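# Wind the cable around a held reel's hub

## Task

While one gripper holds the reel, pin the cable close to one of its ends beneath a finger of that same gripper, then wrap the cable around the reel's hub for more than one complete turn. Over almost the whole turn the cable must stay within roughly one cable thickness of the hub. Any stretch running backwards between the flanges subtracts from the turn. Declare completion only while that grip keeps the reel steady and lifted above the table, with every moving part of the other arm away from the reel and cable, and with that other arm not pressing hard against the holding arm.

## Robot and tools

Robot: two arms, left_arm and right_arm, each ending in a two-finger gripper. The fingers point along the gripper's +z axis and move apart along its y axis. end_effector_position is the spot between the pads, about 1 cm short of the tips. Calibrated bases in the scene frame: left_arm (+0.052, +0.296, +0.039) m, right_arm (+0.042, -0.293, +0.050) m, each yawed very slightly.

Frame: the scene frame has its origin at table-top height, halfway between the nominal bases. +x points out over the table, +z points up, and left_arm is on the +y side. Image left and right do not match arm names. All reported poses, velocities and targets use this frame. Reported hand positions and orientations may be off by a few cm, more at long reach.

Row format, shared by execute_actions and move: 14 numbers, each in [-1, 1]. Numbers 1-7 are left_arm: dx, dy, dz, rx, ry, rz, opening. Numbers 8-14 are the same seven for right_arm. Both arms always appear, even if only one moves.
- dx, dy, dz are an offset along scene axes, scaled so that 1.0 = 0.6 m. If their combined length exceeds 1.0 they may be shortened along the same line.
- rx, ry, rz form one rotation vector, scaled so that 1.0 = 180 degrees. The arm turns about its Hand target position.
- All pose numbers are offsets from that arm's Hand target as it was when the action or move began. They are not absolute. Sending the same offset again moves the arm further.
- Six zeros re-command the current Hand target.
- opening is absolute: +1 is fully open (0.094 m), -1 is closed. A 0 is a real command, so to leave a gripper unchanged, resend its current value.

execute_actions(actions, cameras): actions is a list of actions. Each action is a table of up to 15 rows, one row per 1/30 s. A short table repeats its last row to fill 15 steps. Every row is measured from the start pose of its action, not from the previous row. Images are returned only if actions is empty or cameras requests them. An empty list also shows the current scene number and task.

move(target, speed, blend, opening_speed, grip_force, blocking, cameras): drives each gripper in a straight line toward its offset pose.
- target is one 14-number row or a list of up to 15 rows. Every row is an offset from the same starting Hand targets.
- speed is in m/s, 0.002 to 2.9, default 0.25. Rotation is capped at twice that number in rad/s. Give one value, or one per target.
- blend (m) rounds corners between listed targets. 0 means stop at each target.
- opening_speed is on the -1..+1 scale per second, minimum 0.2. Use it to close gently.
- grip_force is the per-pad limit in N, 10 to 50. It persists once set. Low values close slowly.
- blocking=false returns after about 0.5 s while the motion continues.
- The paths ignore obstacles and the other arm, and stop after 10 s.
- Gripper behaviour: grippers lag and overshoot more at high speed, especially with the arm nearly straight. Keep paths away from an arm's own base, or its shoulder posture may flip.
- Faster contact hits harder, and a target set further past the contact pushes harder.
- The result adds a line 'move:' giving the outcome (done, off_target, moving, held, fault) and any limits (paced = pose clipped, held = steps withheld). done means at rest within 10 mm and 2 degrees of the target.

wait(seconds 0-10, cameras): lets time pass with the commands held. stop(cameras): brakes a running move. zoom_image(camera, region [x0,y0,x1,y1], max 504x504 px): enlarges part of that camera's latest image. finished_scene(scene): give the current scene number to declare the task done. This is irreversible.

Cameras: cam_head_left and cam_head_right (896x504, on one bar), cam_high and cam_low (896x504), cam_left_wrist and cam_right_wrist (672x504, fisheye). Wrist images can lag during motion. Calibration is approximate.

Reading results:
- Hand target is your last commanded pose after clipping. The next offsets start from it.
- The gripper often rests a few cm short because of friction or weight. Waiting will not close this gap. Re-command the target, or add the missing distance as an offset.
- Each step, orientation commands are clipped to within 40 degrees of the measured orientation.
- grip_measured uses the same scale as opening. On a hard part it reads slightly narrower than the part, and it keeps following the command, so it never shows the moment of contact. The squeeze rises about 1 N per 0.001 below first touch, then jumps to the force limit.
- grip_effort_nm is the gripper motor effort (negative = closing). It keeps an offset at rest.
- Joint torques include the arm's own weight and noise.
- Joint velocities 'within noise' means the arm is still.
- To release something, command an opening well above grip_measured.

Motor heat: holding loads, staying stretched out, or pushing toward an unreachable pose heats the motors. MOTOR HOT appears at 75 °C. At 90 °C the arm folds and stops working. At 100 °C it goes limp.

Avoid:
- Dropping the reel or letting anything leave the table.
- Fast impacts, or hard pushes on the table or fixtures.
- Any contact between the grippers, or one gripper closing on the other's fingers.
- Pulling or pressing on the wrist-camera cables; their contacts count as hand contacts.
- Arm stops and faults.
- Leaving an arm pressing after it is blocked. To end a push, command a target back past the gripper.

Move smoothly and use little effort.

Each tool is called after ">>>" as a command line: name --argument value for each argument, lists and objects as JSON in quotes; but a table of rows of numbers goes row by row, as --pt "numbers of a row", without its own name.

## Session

>>> execute_actions --actions '[]'

Scene clock: 0.00 s.
left_arm: end_effector_position=(+0.4740, +0.1970, +0.2688) grip_measured=+1.000 grip_effort_nm=n/a end_effector_quat_wxyz=(+0.653, -0.051, +0.751, -0.085) | right_arm: end_effector_position=(+0.3192, -0.1275, +0.2450) grip_measured=+1.000 grip_effort_nm=n/a end_effector_quat_wxyz=(+0.542, +0.208, +0.792, +0.188)
Joint positions: left_arm=[-0.365 1.357 0.652 0.567 -0.285 -0.236 0.094] | right_arm=[0.961 1.006 0.564 -0.071 0.802 0.976 0.094]
Joint velocities: within noise
Joint torques (N m): no reading
Motor temperatures (°C): left_arm=[29 30 38 34 27 28 31] | right_arm=[30 39 38 40 27 26 31]
Heat: left arm: 38 °C; right arm: 40 °C.
Hand target: left_arm +0.4749, +0.1970, +0.2830; +0.665, -0.053, +0.739, -0.089 | right_arm +0.3189, -0.1296, +0.2467; +0.544, +0.208, +0.792, +0.184
Tool commands: left_gripper/opening=+1.0 right_gripper/opening=+1.0
camera_calibration:
cam_left_wrist: T_world_to_cam=[[-0.0643215, -0.967786, 0.24342, 0.148224], [-0.577994, -0.162716, -0.799654, 0.557813], [0.813502, -0.19213, -0.548908, -0.100901], [0, 0, 0, 1]] pos_world=[0.41403, 0.214828, 0.354591]
cam_right_wrist: T_world_to_cam=[[-0.1459, -0.875689, -0.460307, 0.0393933], [-0.734903, 0.407424, -0.542147, 0.456654], [0.662292, 0.259182, -0.702989, 0.0958604], [0, 0, 0, 1]] pos_world=[0.277856, -0.176401, 0.333096]

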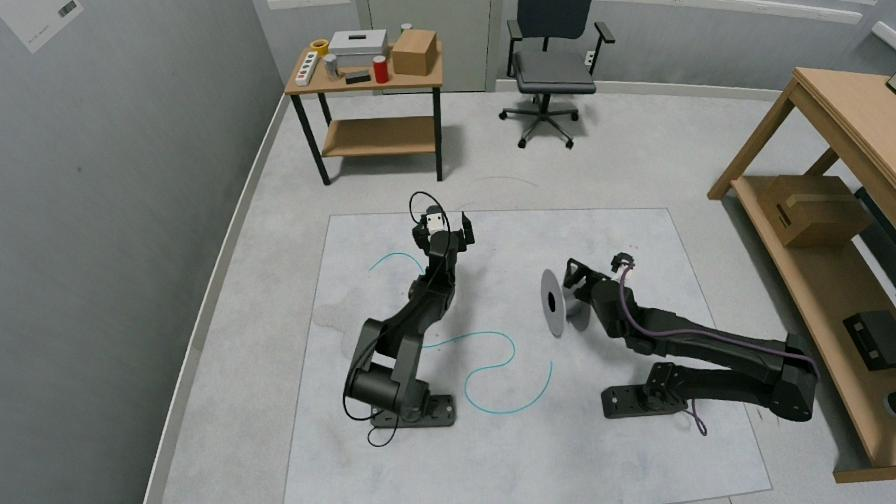

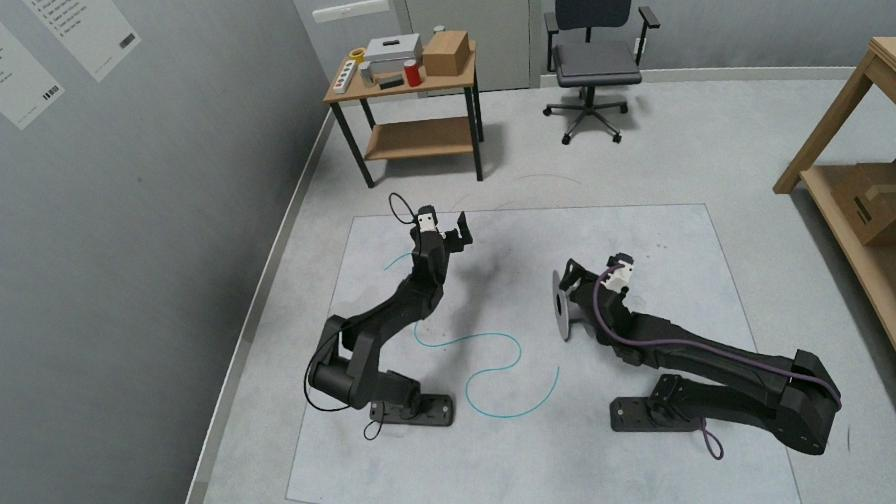

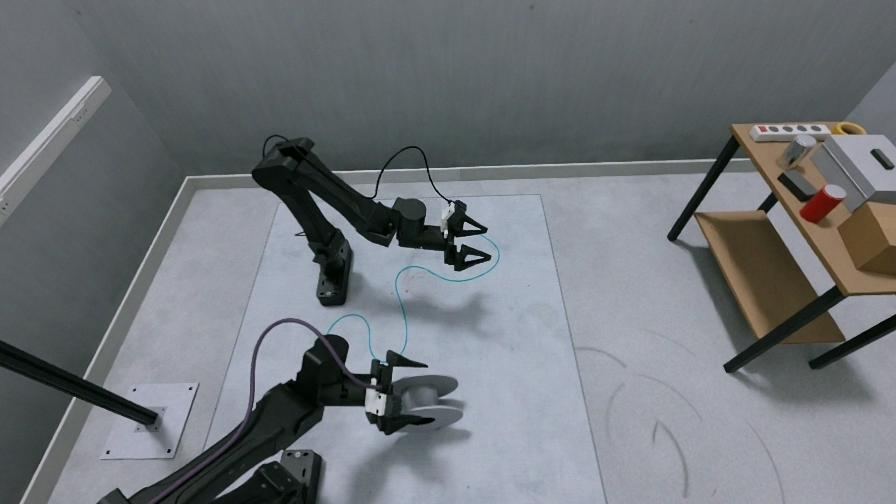

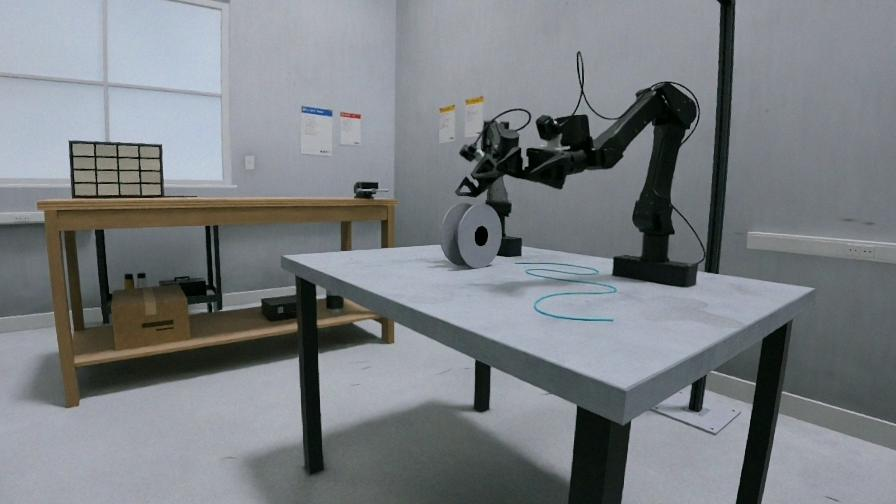

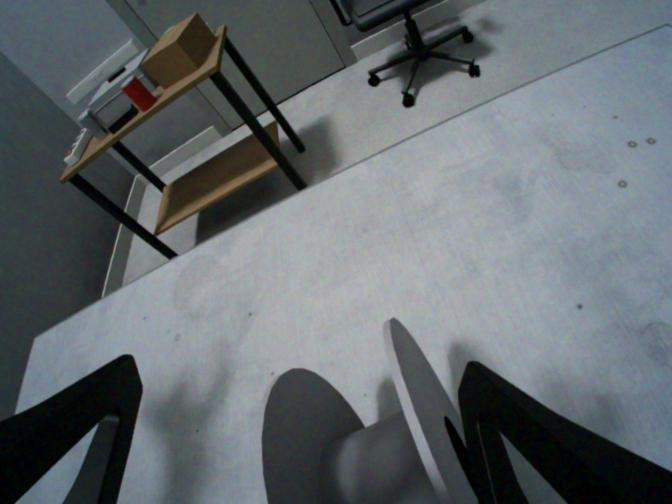

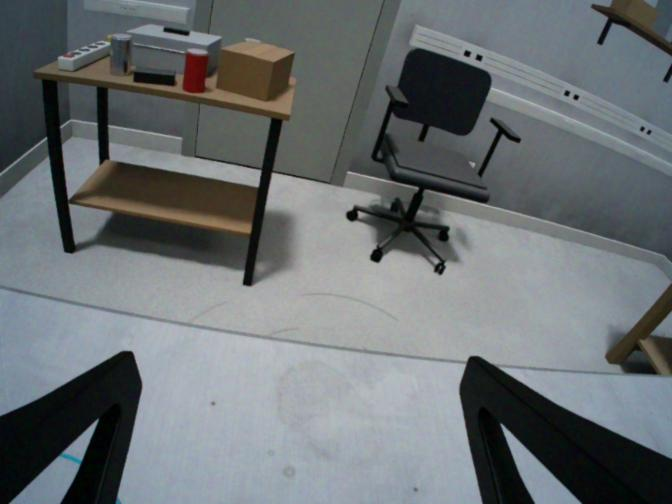

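>>> zoom_image --camera "cam_high" --region '[320, 300, 500, 460]'

>>> zoom_image --camera "cam_low" --region '[420, 100, 640, 340]'

>>> zoom_image --camera "cam_head_left" --region '[340, 220, 640, 430]'

>>> zoom_image --camera "cam_head_right" --region '[360, 220, 660, 430]'

>>> zoom_image --camera "cam_left_wrist" --region '[200, 280, 520, 504]'

Scaled by 2.800 from the camera's 896x504 image, which has a finer 1280x720 frame.

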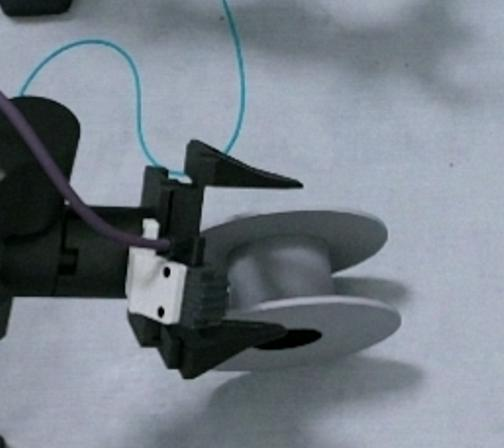

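Scaled by 2.100 from the camera's 896x504 image, which has a finer 1280x720 frame.

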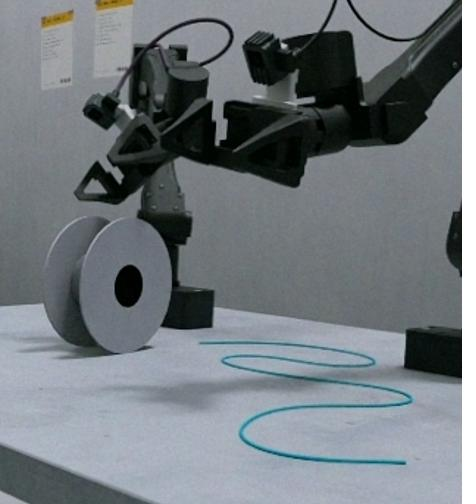

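Scaled by 1.680 from the camera's 896x504 image, which has a finer 1280x720 frame.

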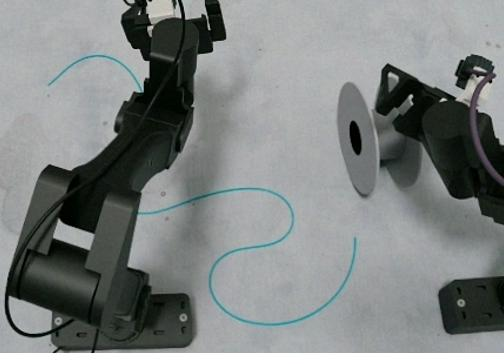

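Scaled by 1.680 from the camera's 896x504 image, which has a finer 1280x720 frame.

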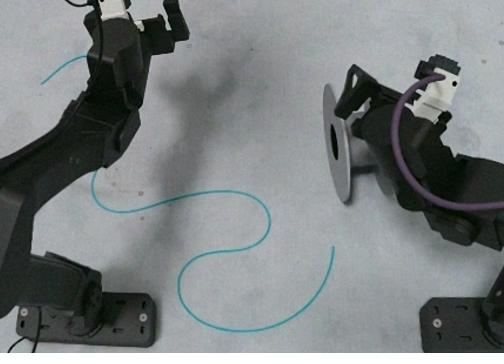

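Scaled by 1.575 from the camera's 672x504 image, which has a finer 960x720 frame.

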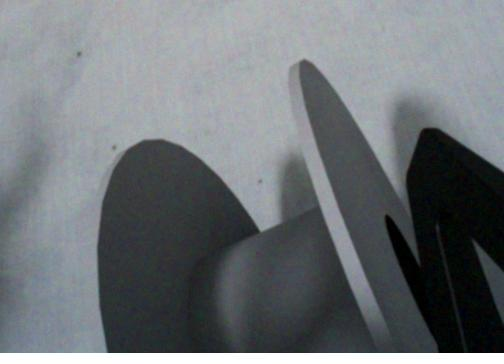

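>>> zoom_image --camera "cam_head_left" --region '[520, 250, 640, 350]'

>>> zoom_image --camera "cam_head_right" --region '[530, 250, 650, 350]'

>>> zoom_image --camera "cam_high" --region '[370, 350, 490, 450]'

>>> zoom_image --camera "cam_low" --region '[430, 190, 530, 280]'

Scaled by 4.200 from the camera's 896x504 image, which has a finer 1280x720 frame.

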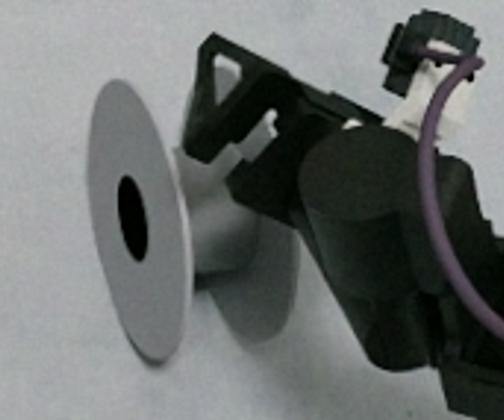

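Scaled by 4.200 from the camera's 896x504 image, which has a finer 1280x720 frame.

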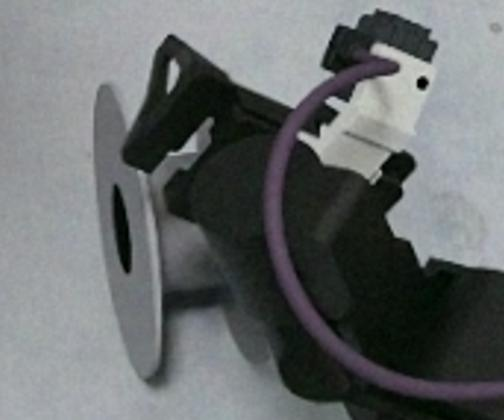

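Scaled by 4.200 from the camera's 896x504 image, which has a finer 1280x720 frame.

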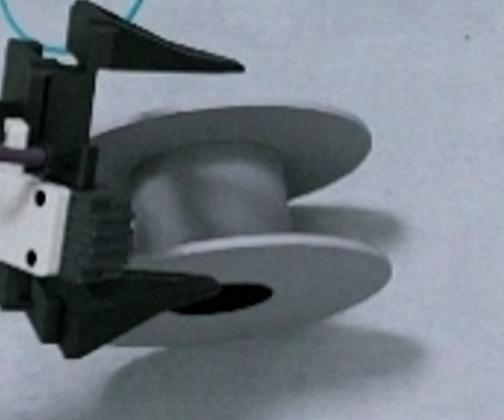

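Scaled by 5.040 from the camera's 896x504 image, which has a finer 1280x720 frame.

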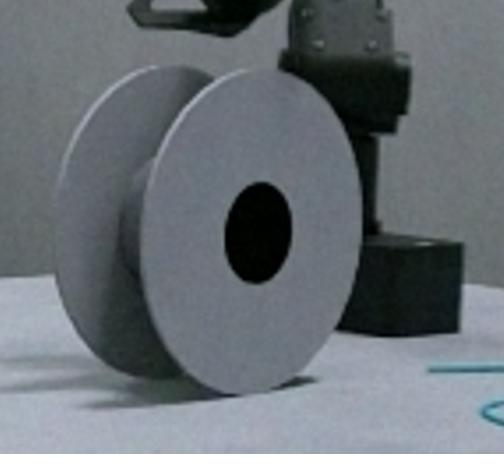

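>>> move --target '[0.125, 0.263, -0.255, 0.2244, 0.3314, -0.2643, 0.0, -0.083, -0.055, -0.025, -0.173, 0.1428, 0.1396, -0.3]' --speed 0.25 --cameras '["all"]'

Scene clock: 175.87 s.
left_arm: end_effector_position=(+0.5466, +0.3508, +0.1275) grip_measured=+0.003 grip_effort_nm=-0.16 end_effector_quat_wxyz=(+0.116, +0.409, +0.903, -0.057) | right_arm: end_effector_position=(+0.2668, -0.1617, +0.2254) grip_measured=-0.298 grip_effort_nm=-0.11 end_effector_quat_wxyz=(+0.340, -0.084, +0.936, +0.031)
Joint positions: left_arm=[0.175 2.407 2.314 -1.35 0.228 1.026 0.047] | right_arm=[0.79 0.956 0.864 -0.875 0.368 0.482 0.033]
Joint torques (N m): left_arm=[0.58 -11.19 8.76 0.49 0.13 0.11] | right_arm=[-0.79 -1.24 8.51 1.52 0.17 -0.08]
Motor temperatures (°C): left_arm=[29 32 43 39 27 28 30] | right_arm=[30 36 42 41 28 26 30]
Heat: left arm: 43 °C; right arm: 42 °C.
Hand target: left_arm +0.5498, +0.3546, +0.1300; +0.119, +0.411, +0.902, -0.054 | right_arm +0.2690, -0.1625, +0.2317; +0.341, -0.082, +0.936, +0.030
Off the commanded pose: left_arm 0.006 m, 1 deg | right_arm 0.007 m, 0 deg.
move: done
camera_calibration:
cam_left_wrist: T_world_to_cam=[[-0.726844, -0.684555, 0.0555103, 0.62287], [-0.661429, 0.719468, 0.211844, 0.118979], [-0.184957, 0.117261, -0.975726, 0.283617], [0, 0, 0, 1]] pos_world=[0.583883, 0.307529, 0.216951]
cam_right_wrist: T_world_to_cam=[[0.196057, -0.978049, 0.0705765, -0.23467], [-0.957753, -0.206438, -0.200232, 0.304578], [0.210406, -0.028338, -0.977203, 0.261571], [0, 0, 0, 1]] pos_world=[0.282683, -0.15923, 0.333156]

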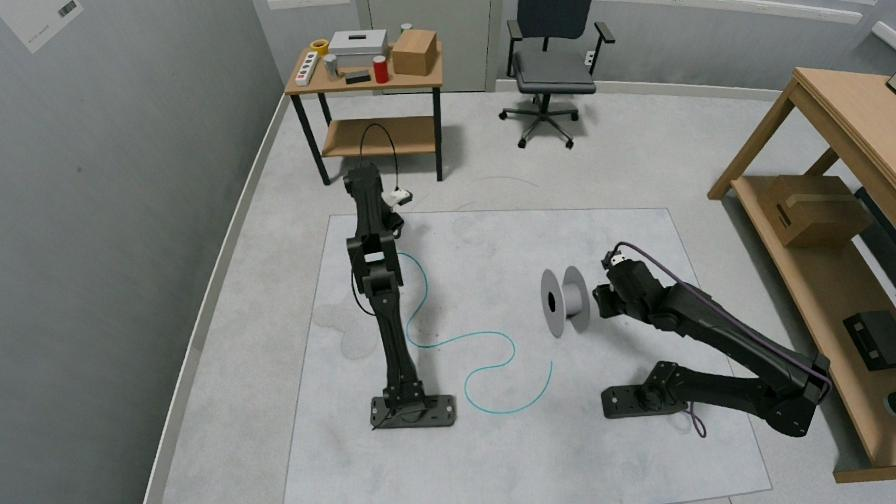

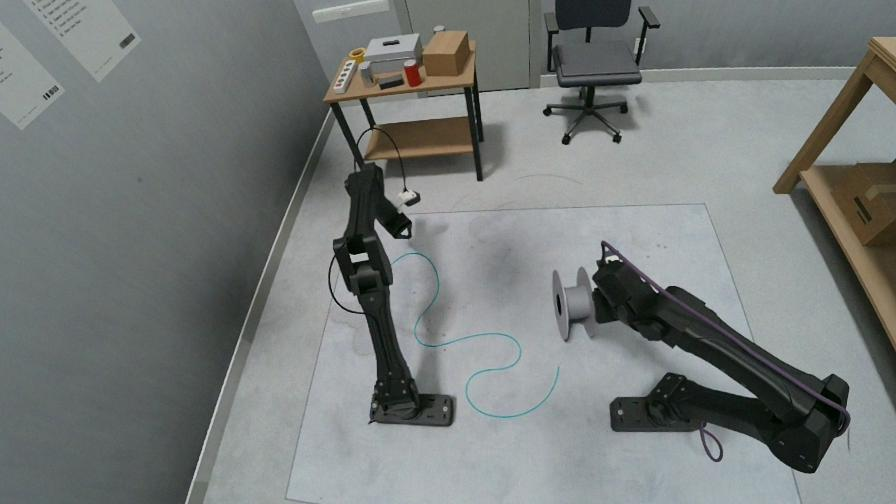

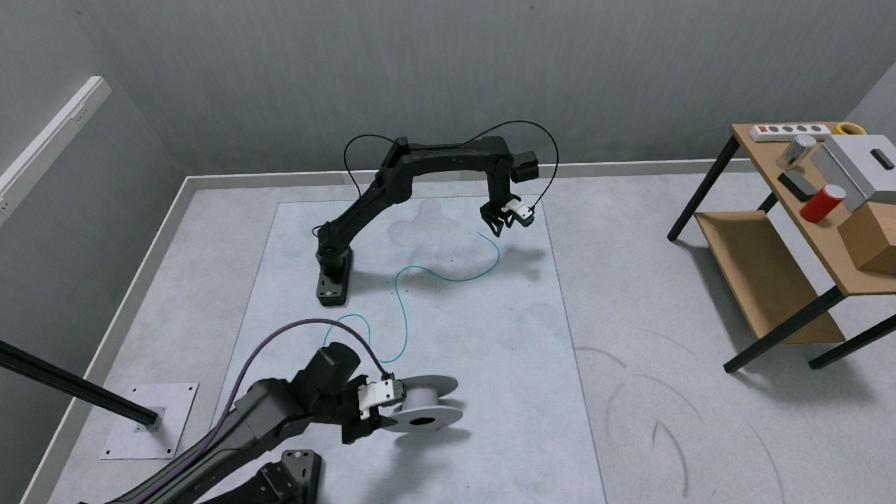

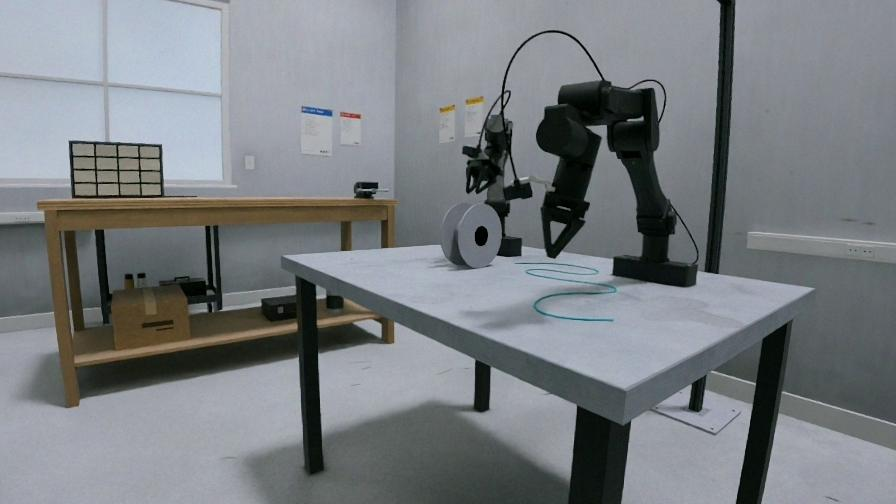

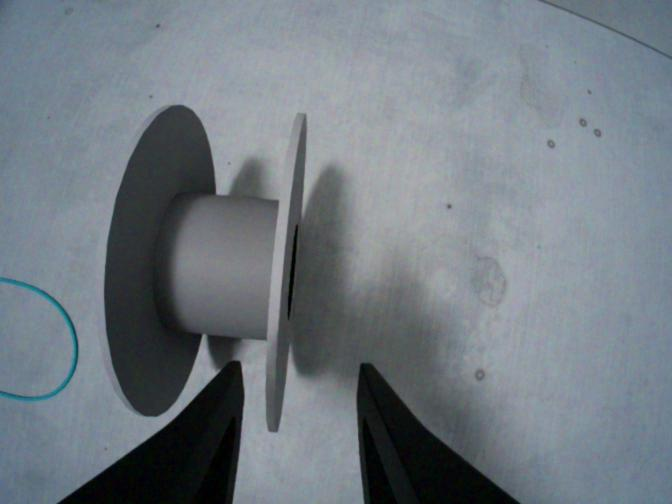

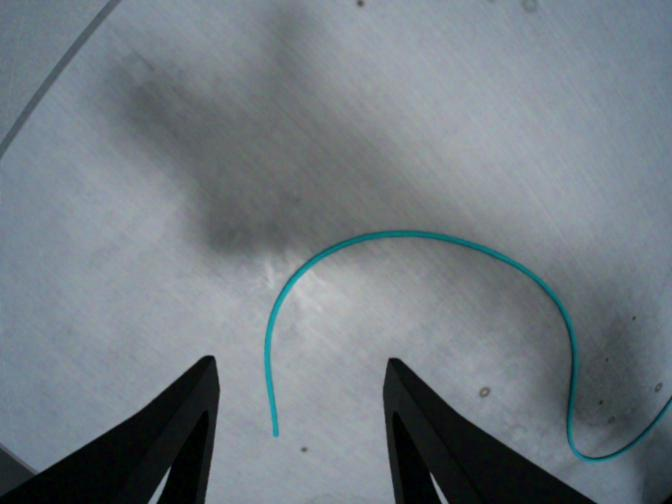

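>>> move --target '[0, 0, 0.05, 0, 0, 0, 0.0, 0.0422, 0.0278, -0.086, 0, 0, -0.0189, -0.3]' --speed 0.12 --cameras '["cam_left_wrist", "cam_low", "cam_high"]'

Scene clock: 381.33 s.
left_arm: end_effector_position=(+0.5480, +0.3513, +0.1576) grip_measured=+0.003 grip_effort_nm=-0.15 end_effector_quat_wxyz=(+0.117, +0.409, +0.903, -0.056) | right_arm: end_effector_position=(+0.2919, -0.1414, +0.1843) grip_measured=-0.298 grip_effort_nm=-0.11 end_effector_quat_wxyz=(+0.341, -0.064, +0.938, +0.028)
Joint positions: left_arm=[0.175 2.476 2.562 -1.529 0.227 1.026 0.047] | right_arm=[0.79 1.1 0.767 -0.641 0.387 0.521 0.033]
Joint torques (N m): left_arm=[0.53 -11.44 8.27 0.47 0.11 0.09] | right_arm=[-0.77 -2.73 5.83 1.82 0.31 0.08]
Motor temperatures (°C): left_arm=[29 37 43 32 27 28 30] | right_arm=[30 33 42 37 27 26 29]
Heat: left arm: 43 °C; right arm: 42 °C.
Hand target: left_arm +0.5499, +0.3546, +0.1599; +0.119, +0.411, +0.902, -0.054 | right_arm +0.2943, -0.1459, +0.1801; +0.342, -0.054, +0.938, +0.020
Off the commanded pose: left_arm 0.004 m, 0 deg | right_arm 0.007 m, 1 deg.
move: done
camera_calibration:
cam_left_wrist: T_world_to_cam=[[-0.726834, -0.684702, 0.0538034, 0.62288], [-0.661806, 0.719164, 0.211697, 0.113526], [-0.183643, 0.118261, -0.975853, 0.312133], [0, 0, 0, 1]] pos_world=[0.585184, 0.30793, 0.24705]
Images, in order (width x height): cam_high 896x504, cam_low 896x504, cam_left_wrist 672x504.

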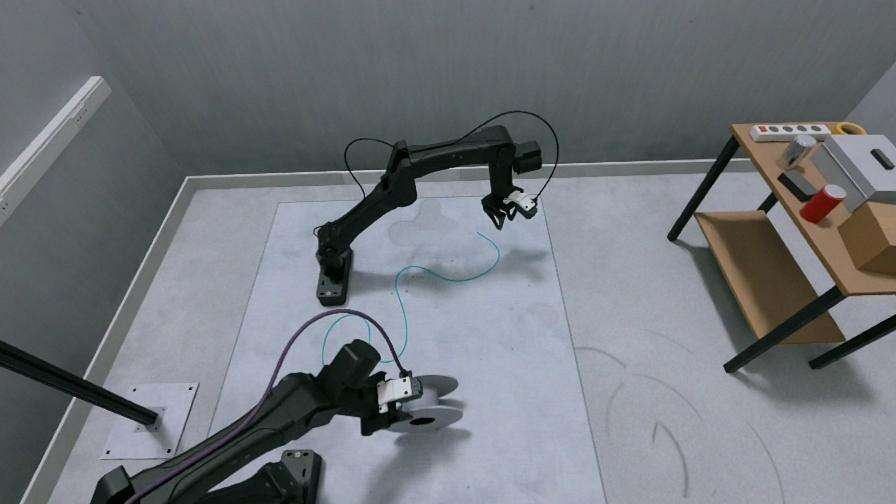

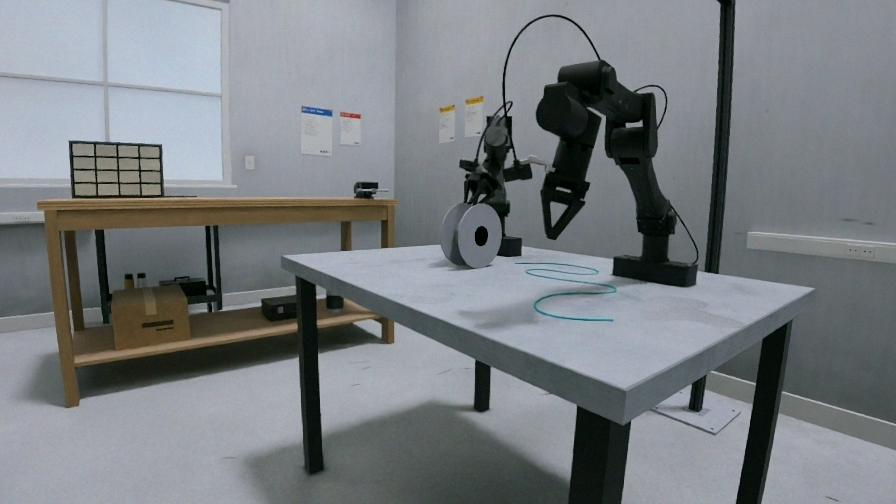

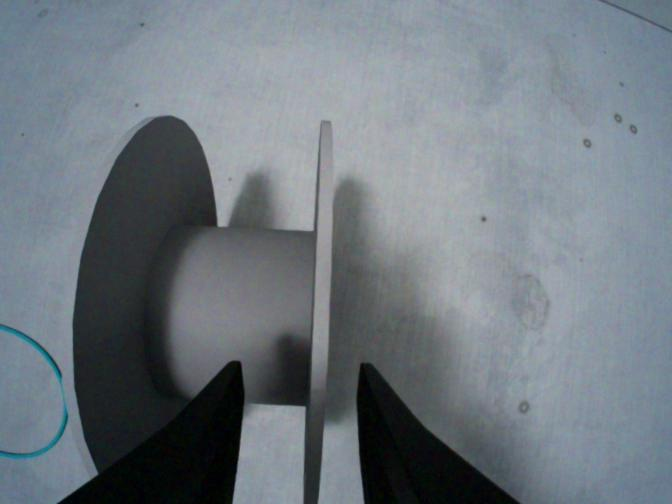

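>>> execute_actions --actions '[]' --cameras '["cam_left_wrist","cam_low","cam_high"]'

Scene clock: 395.33 s.
left_arm: end_effector_position=(+0.5478, +0.3512, +0.1576) grip_measured=+0.003 grip_effort_nm=-0.15 end_effector_quat_wxyz=(+0.117, +0.409, +0.903, -0.056) | right_arm: end_effector_position=(+0.2919, -0.1413, +0.1843) grip_measured=-0.298 grip_effort_nm=-0.11 end_effector_quat_wxyz=(+0.341, -0.064, +0.937, +0.028)
Joint positions: left_arm=[0.175 2.476 2.562 -1.529 0.227 1.026 0.047] | right_arm=[0.79 1.1 0.767 -0.641 0.387 0.521 0.033]
Joint velocities: within noise
Joint torques (N m): left_arm=[0.7 -11.52 8.27 0.44 0.12 0.1] | right_arm=[-0.77 -2.73 5.85 1.79 0.32 0.09]
Motor temperatures (°C): left_arm=[29 38 42 32 27 28 30] | right_arm=[30 33 41 37 28 26 29]
Heat: left arm: 42 °C; right arm: 41 °C.
Hand target: left_arm +0.5498, +0.3546, +0.1599; +0.119, +0.411, +0.902, -0.054 | right_arm +0.2944, -0.1458, +0.1801; +0.342, -0.054, +0.938, +0.020
Tool commands: left_gripper/opening=+0.0 right_gripper/opening=-0.3
Off the commanded pose: left_arm 0.005 m, 0 deg | right_arm 0.007 m, 1 deg.
camera_calibration:
cam_left_wrist: T_world_to_cam=[[-0.726778, -0.684705, 0.054535, 0.622525], [-0.661647, 0.719196, 0.212085, 0.113333], [-0.184437, 0.118056, -0.975728, 0.312625], [0, 0, 0, 1]] pos_world=[0.585083, 0.30783, 0.247051]
Images, in order (width x height): cam_high 896x504, cam_low 896x504, cam_left_wrist 672x504.

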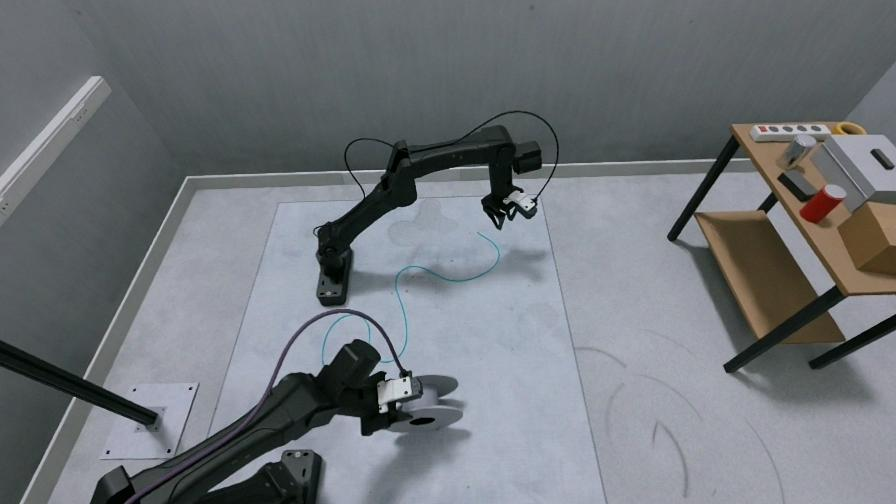

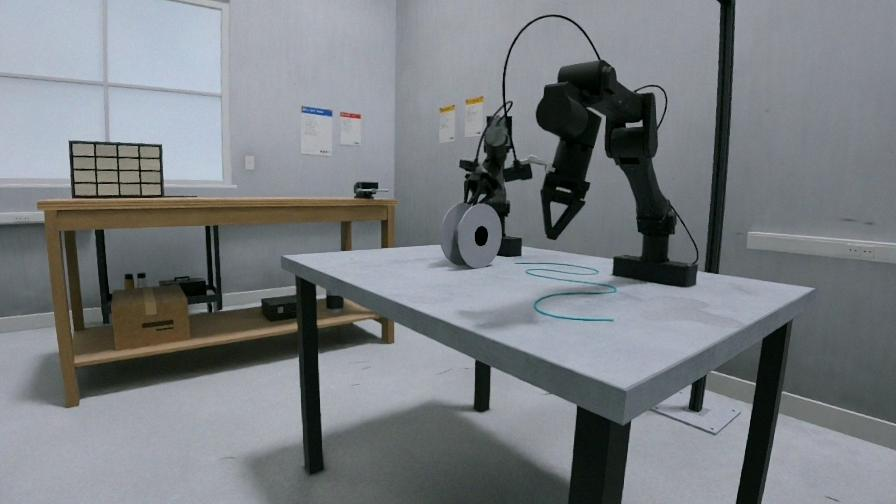

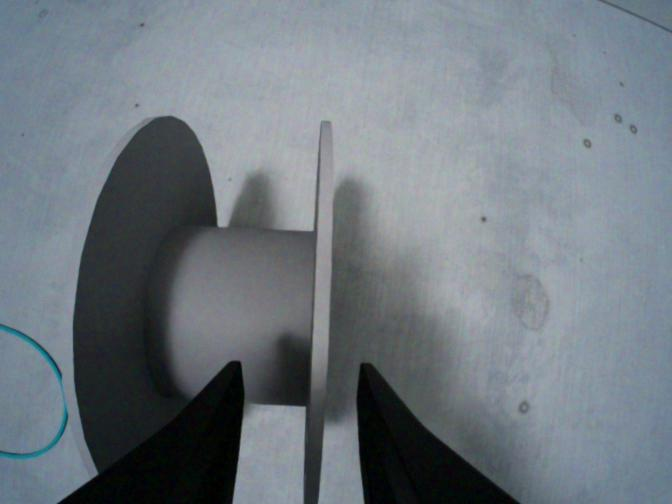

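>>> move --target '[0,0,0,0,0,0,0.0, 0.0138,-0.0055,-0.0168,0,0,0,-0.3]' --speed 0.05 --cameras '["cam_left_wrist"]'

Scene clock: 417.30 s.
left_arm: end_effector_position=(+0.5477, +0.3512, +0.1576) grip_measured=+0.003 grip_effort_nm=-0.16 end_effector_quat_wxyz=(+0.116, +0.409, +0.903, -0.057) | right_arm: end_effector_position=(+0.3021, -0.1466, +0.1766) grip_measured=-0.298 grip_effort_nm=-0.11 end_effector_quat_wxyz=(+0.346, -0.054, +0.936, +0.026)
Joint positions: left_arm=[0.175 2.476 2.562 -1.53 0.227 1.026 0.047] | right_arm=[0.747 1.118 0.738 -0.576 0.378 0.498 0.033]
Joint torques (N m): left_arm=[0.54 -11.38 8.44 0.46 0.11 0.11] | right_arm=[-0.75 -2.66 5.67 1.84 0.18 -0.06]
Heat: left arm: 42 °C; right arm: 41 °C.
Hand target: left_arm +0.5498, +0.3546, +0.1599; +0.119, +0.411, +0.902, -0.054 | right_arm +0.3027, -0.1492, +0.1700; +0.342, -0.054, +0.938, +0.020
Off the commanded pose: left_arm 0.005 m, 0 deg | right_arm 0.007 m, 1 deg.
move: done
camera_calibration:
cam_left_wrist: T_world_to_cam=[[-0.726775, -0.684688, 0.0547668, 0.622389], [-0.661564, 0.719211, 0.212296, 0.11316], [-0.184745, 0.11806, -0.97567, 0.312772], [0, 0, 0, 1]] pos_world=[0.584983, 0.30783, 0.247052]
Images, in order (width x height): cam_left_wrist 672x504.

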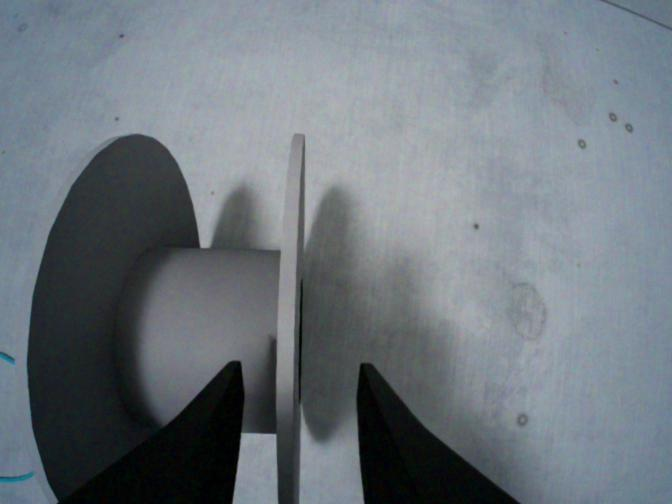

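>>> move --target '[0,0,0,0,0,0,0.0, 0.0055,0.007,-0.0085,0,0,0,-0.3]' --speed 0.05 --cameras '["cam_left_wrist"]'

Scene clock: 423.63 s.
left_arm: end_effector_position=(+0.5477, +0.3512, +0.1576) grip_measured=+0.003 grip_effort_nm=-0.15 end_effector_quat_wxyz=(+0.116, +0.409, +0.903, -0.057) | right_arm: end_effector_position=(+0.3067, -0.1424, +0.1734) grip_measured=-0.298 grip_effort_nm=-0.11 end_effector_quat_wxyz=(+0.348, -0.054, +0.936, +0.027)
Joint positions: left_arm=[0.175 2.476 2.562 -1.53 0.227 1.026 0.047] | right_arm=[0.747 1.145 0.738 -0.545 0.378 0.498 0.033]
Joint torques (N m): left_arm=[0.64 -11.36 8.4 0.46 0.14 0.11] | right_arm=[-0.29 -2.85 5.34 1.83 0.19 -0.03]
Heat: left arm: 42 °C; right arm: 41 °C.
Hand target: left_arm +0.5498, +0.3546, +0.1599; +0.119, +0.411, +0.902, -0.054 | right_arm +0.3060, -0.1450, +0.1649; +0.342, -0.054, +0.938, +0.020
Off the commanded pose: left_arm 0.005 m, 0 deg | right_arm 0.009 m, 1 deg.
move: done
camera_calibration:
cam_left_wrist: T_world_to_cam=[[-0.726775, -0.684688, 0.0547668, 0.622389], [-0.661564, 0.719211, 0.212296, 0.11316], [-0.184745, 0.11806, -0.97567, 0.312772], [0, 0, 0, 1]] pos_world=[0.584983, 0.30783, 0.247052]
Images, in order (width x height): cam_left_wrist 672x504.

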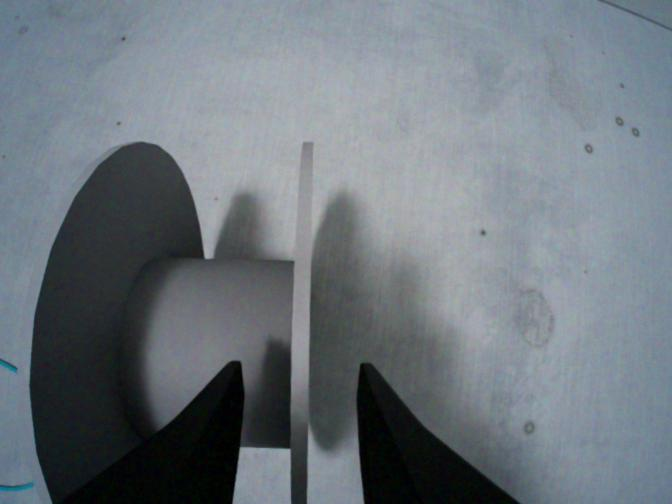

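>>> move --target '[0,0,0,0,0,0,0.0, 0.0,0,0,0,0,0,-1.0]' --speed 0.05 --opening_speed 0.25 --grip_force '[30, 40]' --cameras '["cam_left_wrist"]'

Scene clock: 428.53 s.
left_arm: end_effector_position=(+0.5477, +0.3512, +0.1576) grip_measured=+0.003 grip_effort_nm=-0.15 end_effector_quat_wxyz=(+0.116, +0.409, +0.903, -0.057) | right_arm: end_effector_position=(+0.3068, -0.1423, +0.1735) grip_measured=-0.914 grip_effort_nm=-0.83 end_effector_quat_wxyz=(+0.348, -0.054, +0.936, +0.027)
Joint positions: left_arm=[0.175 2.476 2.562 -1.53 0.227 1.026 0.047] | right_arm=[0.747 1.145 0.738 -0.544 0.378 0.498 0.004]
Joint torques (N m): left_arm=[0.58 -11.36 8.38 0.49 0.11 0.1] | right_arm=[-0.27 -2.88 5.35 1.82 0.19 -0.03]
Heat: left arm: 42 °C; right arm: 41 °C.
Hand target: left_arm +0.5498, +0.3546, +0.1599; +0.119, +0.411, +0.902, -0.054 | right_arm +0.3060, -0.1450, +0.1649; +0.342, -0.054, +0.938, +0.020
Off the commanded pose: left_arm 0.005 m, 0 deg | right_arm 0.009 m, 1 deg.
grip_force (N): 30, 40
move: done
camera_calibration:
cam_left_wrist: T_world_to_cam=[[-0.726775, -0.684688, 0.0547668, 0.622389], [-0.661564, 0.719211, 0.212296, 0.11316], [-0.184745, 0.11806, -0.97567, 0.312772], [0, 0, 0, 1]] pos_world=[0.584983, 0.30783, 0.247052]
Images, in order (width x height): cam_left_wrist 672x504.

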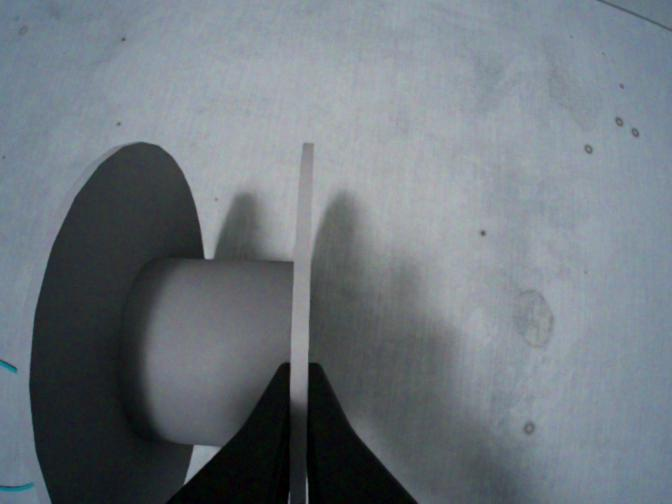

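>>> move --target '[0,0,0,0,0,0,0.0, 0.0,0,0.217,0,0,0,-1.0]' --speed 0.1 --cameras '["cam_low"]'

>>> move --target '[0,0,0,0,0,0,0.0, 0.1998,0.2077,0.0918,0.1556,-0.2413,0.2717,-1.0]' --speed 0.12 --cameras '["cam_low","cam_left_wrist","cam_high"]'

Scene clock: 448.77 s.
left_arm: end_effector_position=(+0.5477, +0.3512, +0.1576) grip_measured=+0.003 grip_effort_nm=-0.15 end_effector_quat_wxyz=(+0.116, +0.409, +0.903, -0.057) | right_arm: end_effector_position=(+0.2982, -0.1483, +0.2811) grip_measured=-0.915 grip_effort_nm=-0.83 end_effector_quat_wxyz=(+0.322, -0.063, +0.945, +0.010)
Joint positions: left_arm=[0.175 2.476 2.562 -1.53 0.227 1.026 0.047] | right_arm=[0.747 1.182 1.226 -1.061 0.371 0.495 0.004]
Joint torques (N m): left_arm=[0.62 -11.45 8.4 0.49 0.11 0.09] | right_arm=[-0.25 -3.62 8.85 1.79 0.27 0]
Heat: left arm: 42 °C; right arm: 42 °C.
Hand target: left_arm +0.5498, +0.3546, +0.1599; +0.119, +0.411, +0.902, -0.054 | right_arm +0.3059, -0.1450, +0.2951; +0.342, -0.054, +0.938, +0.020
Off the commanded pose: left_arm 0.005 m, 0 deg | right_arm 0.016 m, 3 deg.
grip_force (N): 30, 40
move: off_target (right_arm)
Images, in order (width x height): cam_low 896x504.

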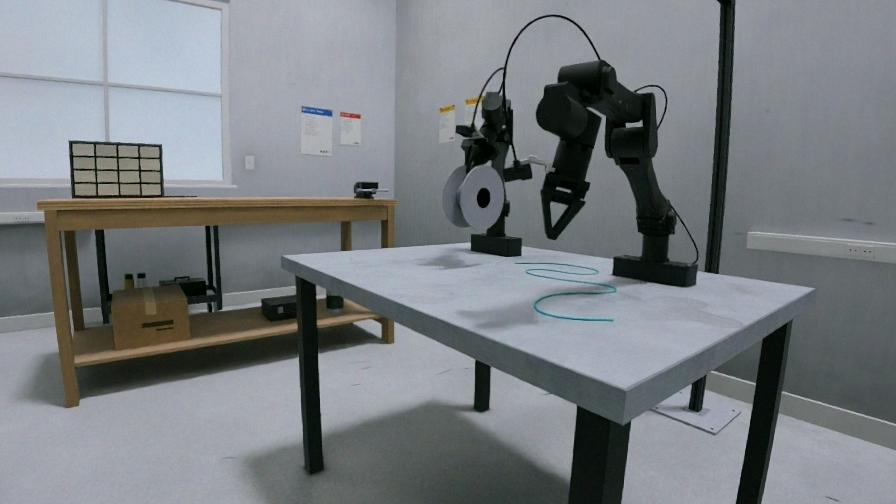

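Scene clock: 454.80 s.
left_arm: end_effector_position=(+0.5477, +0.3512, +0.1576) grip_measured=+0.003 grip_effort_nm=-0.16 end_effector_quat_wxyz=(+0.116, +0.409, +0.903, -0.057) | right_arm: end_effector_position=(+0.4189, -0.0216, +0.3275) grip_measured=-0.915 grip_effort_nm=-0.83 end_effector_quat_wxyz=(+0.588, -0.347, +0.643, +0.346)
Joint positions: left_arm=[0.175 2.476 2.562 -1.53 0.227 1.026 0.047] | right_arm=[0.402 1.495 0.907 0.502 -0.635 -0.015 0.004]
Joint torques (N m): left_arm=[0.66 -11.43 8.42 0.47 0.13 0.09] | right_arm=[-0.75 -7.13 9.13 3.1 -0.2 0.12]
Heat: left arm: 42 °C; right arm: 42 °C.
Hand target: left_arm +0.5498, +0.3546, +0.1599; +0.119, +0.411, +0.902, -0.054 | right_arm +0.4259, -0.0204, +0.3502; +0.616, -0.348, +0.615, +0.348
Off the commanded pose: left_arm 0.005 m, 0 deg | right_arm 0.024 m, 4 deg.
grip_force (N): 30, 40
move: off_target (right_arm)
camera_calibration:
cam_left_wrist: T_world_to_cam=[[-0.726775, -0.684688, 0.0547668, 0.622389], [-0.661564, 0.719211, 0.212296, 0.11316], [-0.184745, 0.11806, -0.97567, 0.312772], [0, 0, 0, 1]] pos_world=[0.584983, 0.30783, 0.247052]
Images, in order (width x height): cam_high 896x504, cam_low 896x504, cam_left_wrist 672x504.

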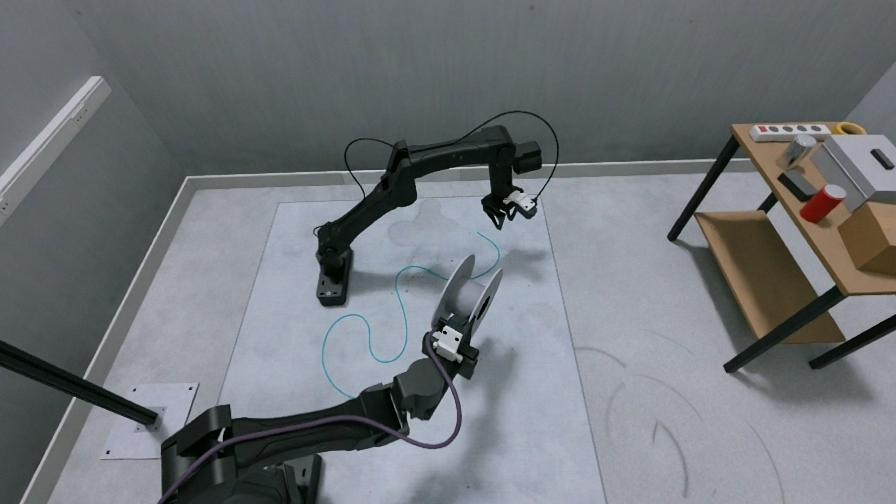

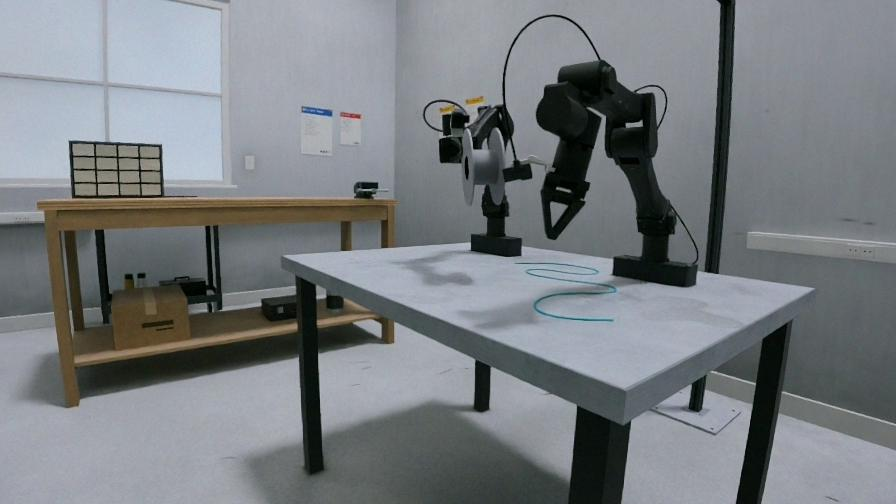

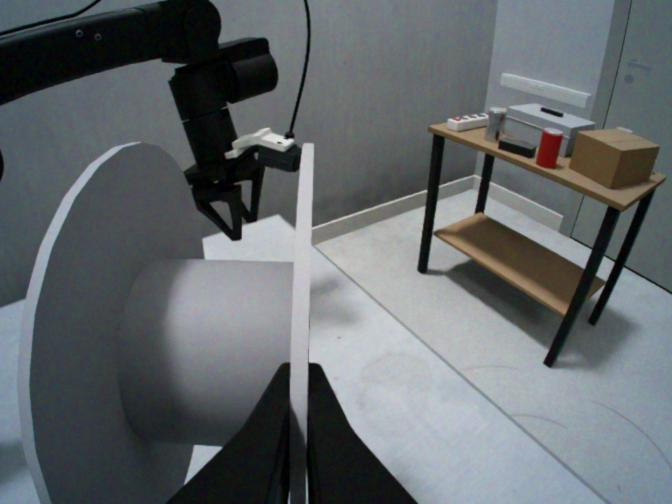

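>>> move --target '[0,0,0,0,0,0,0.0, 0.0,0,-0.30,0,0,0,-1.0]' --speed 0.1 --cameras '["cam_low","cam_high"]'

Scene clock: 473.77 s.
left_arm: end_effector_position=(+0.5477, +0.3512, +0.1576) grip_measured=+0.003 grip_effort_nm=-0.15 end_effector_quat_wxyz=(+0.116, +0.409, +0.903, -0.057) | right_arm: end_effector_position=(+0.4244, -0.0191, +0.1637) grip_measured=-0.915 grip_effort_nm=-0.83 end_effector_quat_wxyz=(+0.600, -0.349, +0.632, +0.345)
Joint positions: left_arm=[0.175 2.476 2.562 -1.53 0.227 1.026 0.047] | right_arm=[0.402 2.035 0.652 1.331 -0.637 -0.013 0.004]
Joint torques (N m): left_arm=[0.68 -11.4 8.4 0.49 0.12 0.11] | right_arm=[-0.68 -9.02 4.31 3.05 -0.15 0.13]
Motor temperatures (°C): left_arm=[29 39 42 31 27 28 30] | right_arm=[30 33 43 44 27 26 31]
Heat: left arm: 42 °C; right arm: 44 °C.
Hand target: left_arm +0.5498, +0.3546, +0.1599; +0.119, +0.411, +0.902, -0.054 | right_arm +0.4259, -0.0204, +0.1702; +0.616, -0.348, +0.615, +0.348
Off the commanded pose: left_arm 0.005 m, 0 deg | right_arm 0.007 m, 3 deg.
grip_force (N): 30, 40
move: off_target (right_arm)
Images, in order (width x height): cam_high 896x504, cam_low 896x504.

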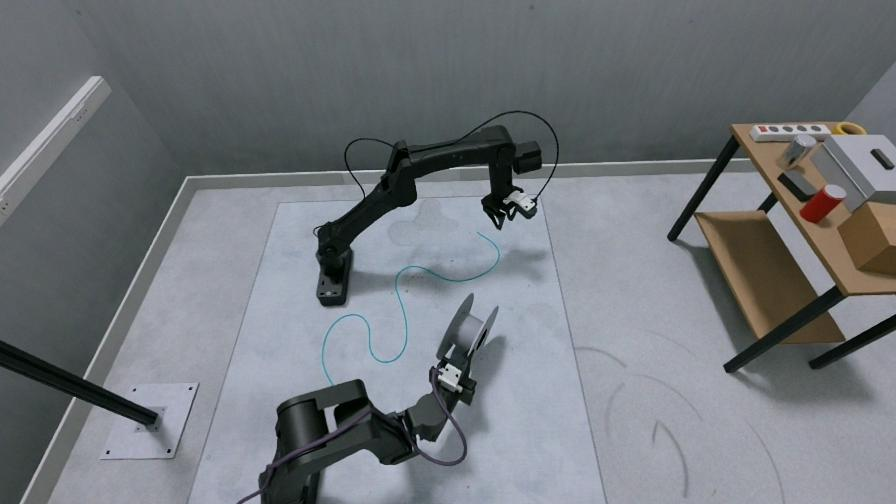

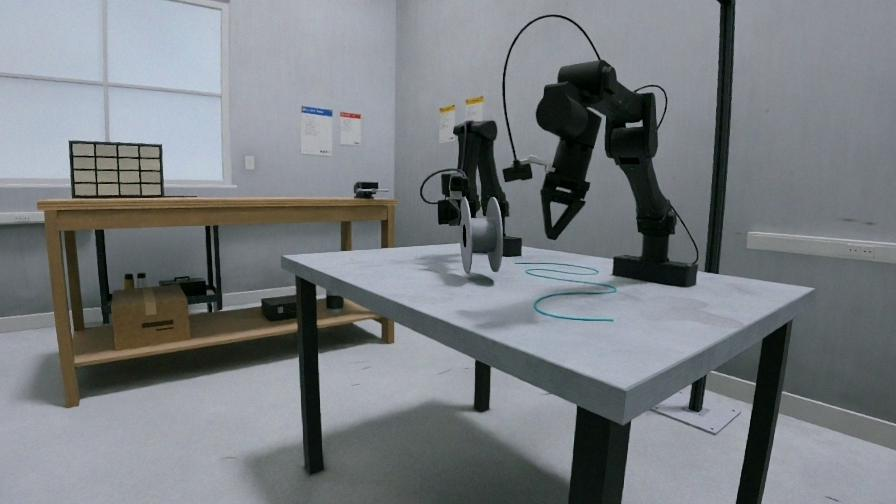

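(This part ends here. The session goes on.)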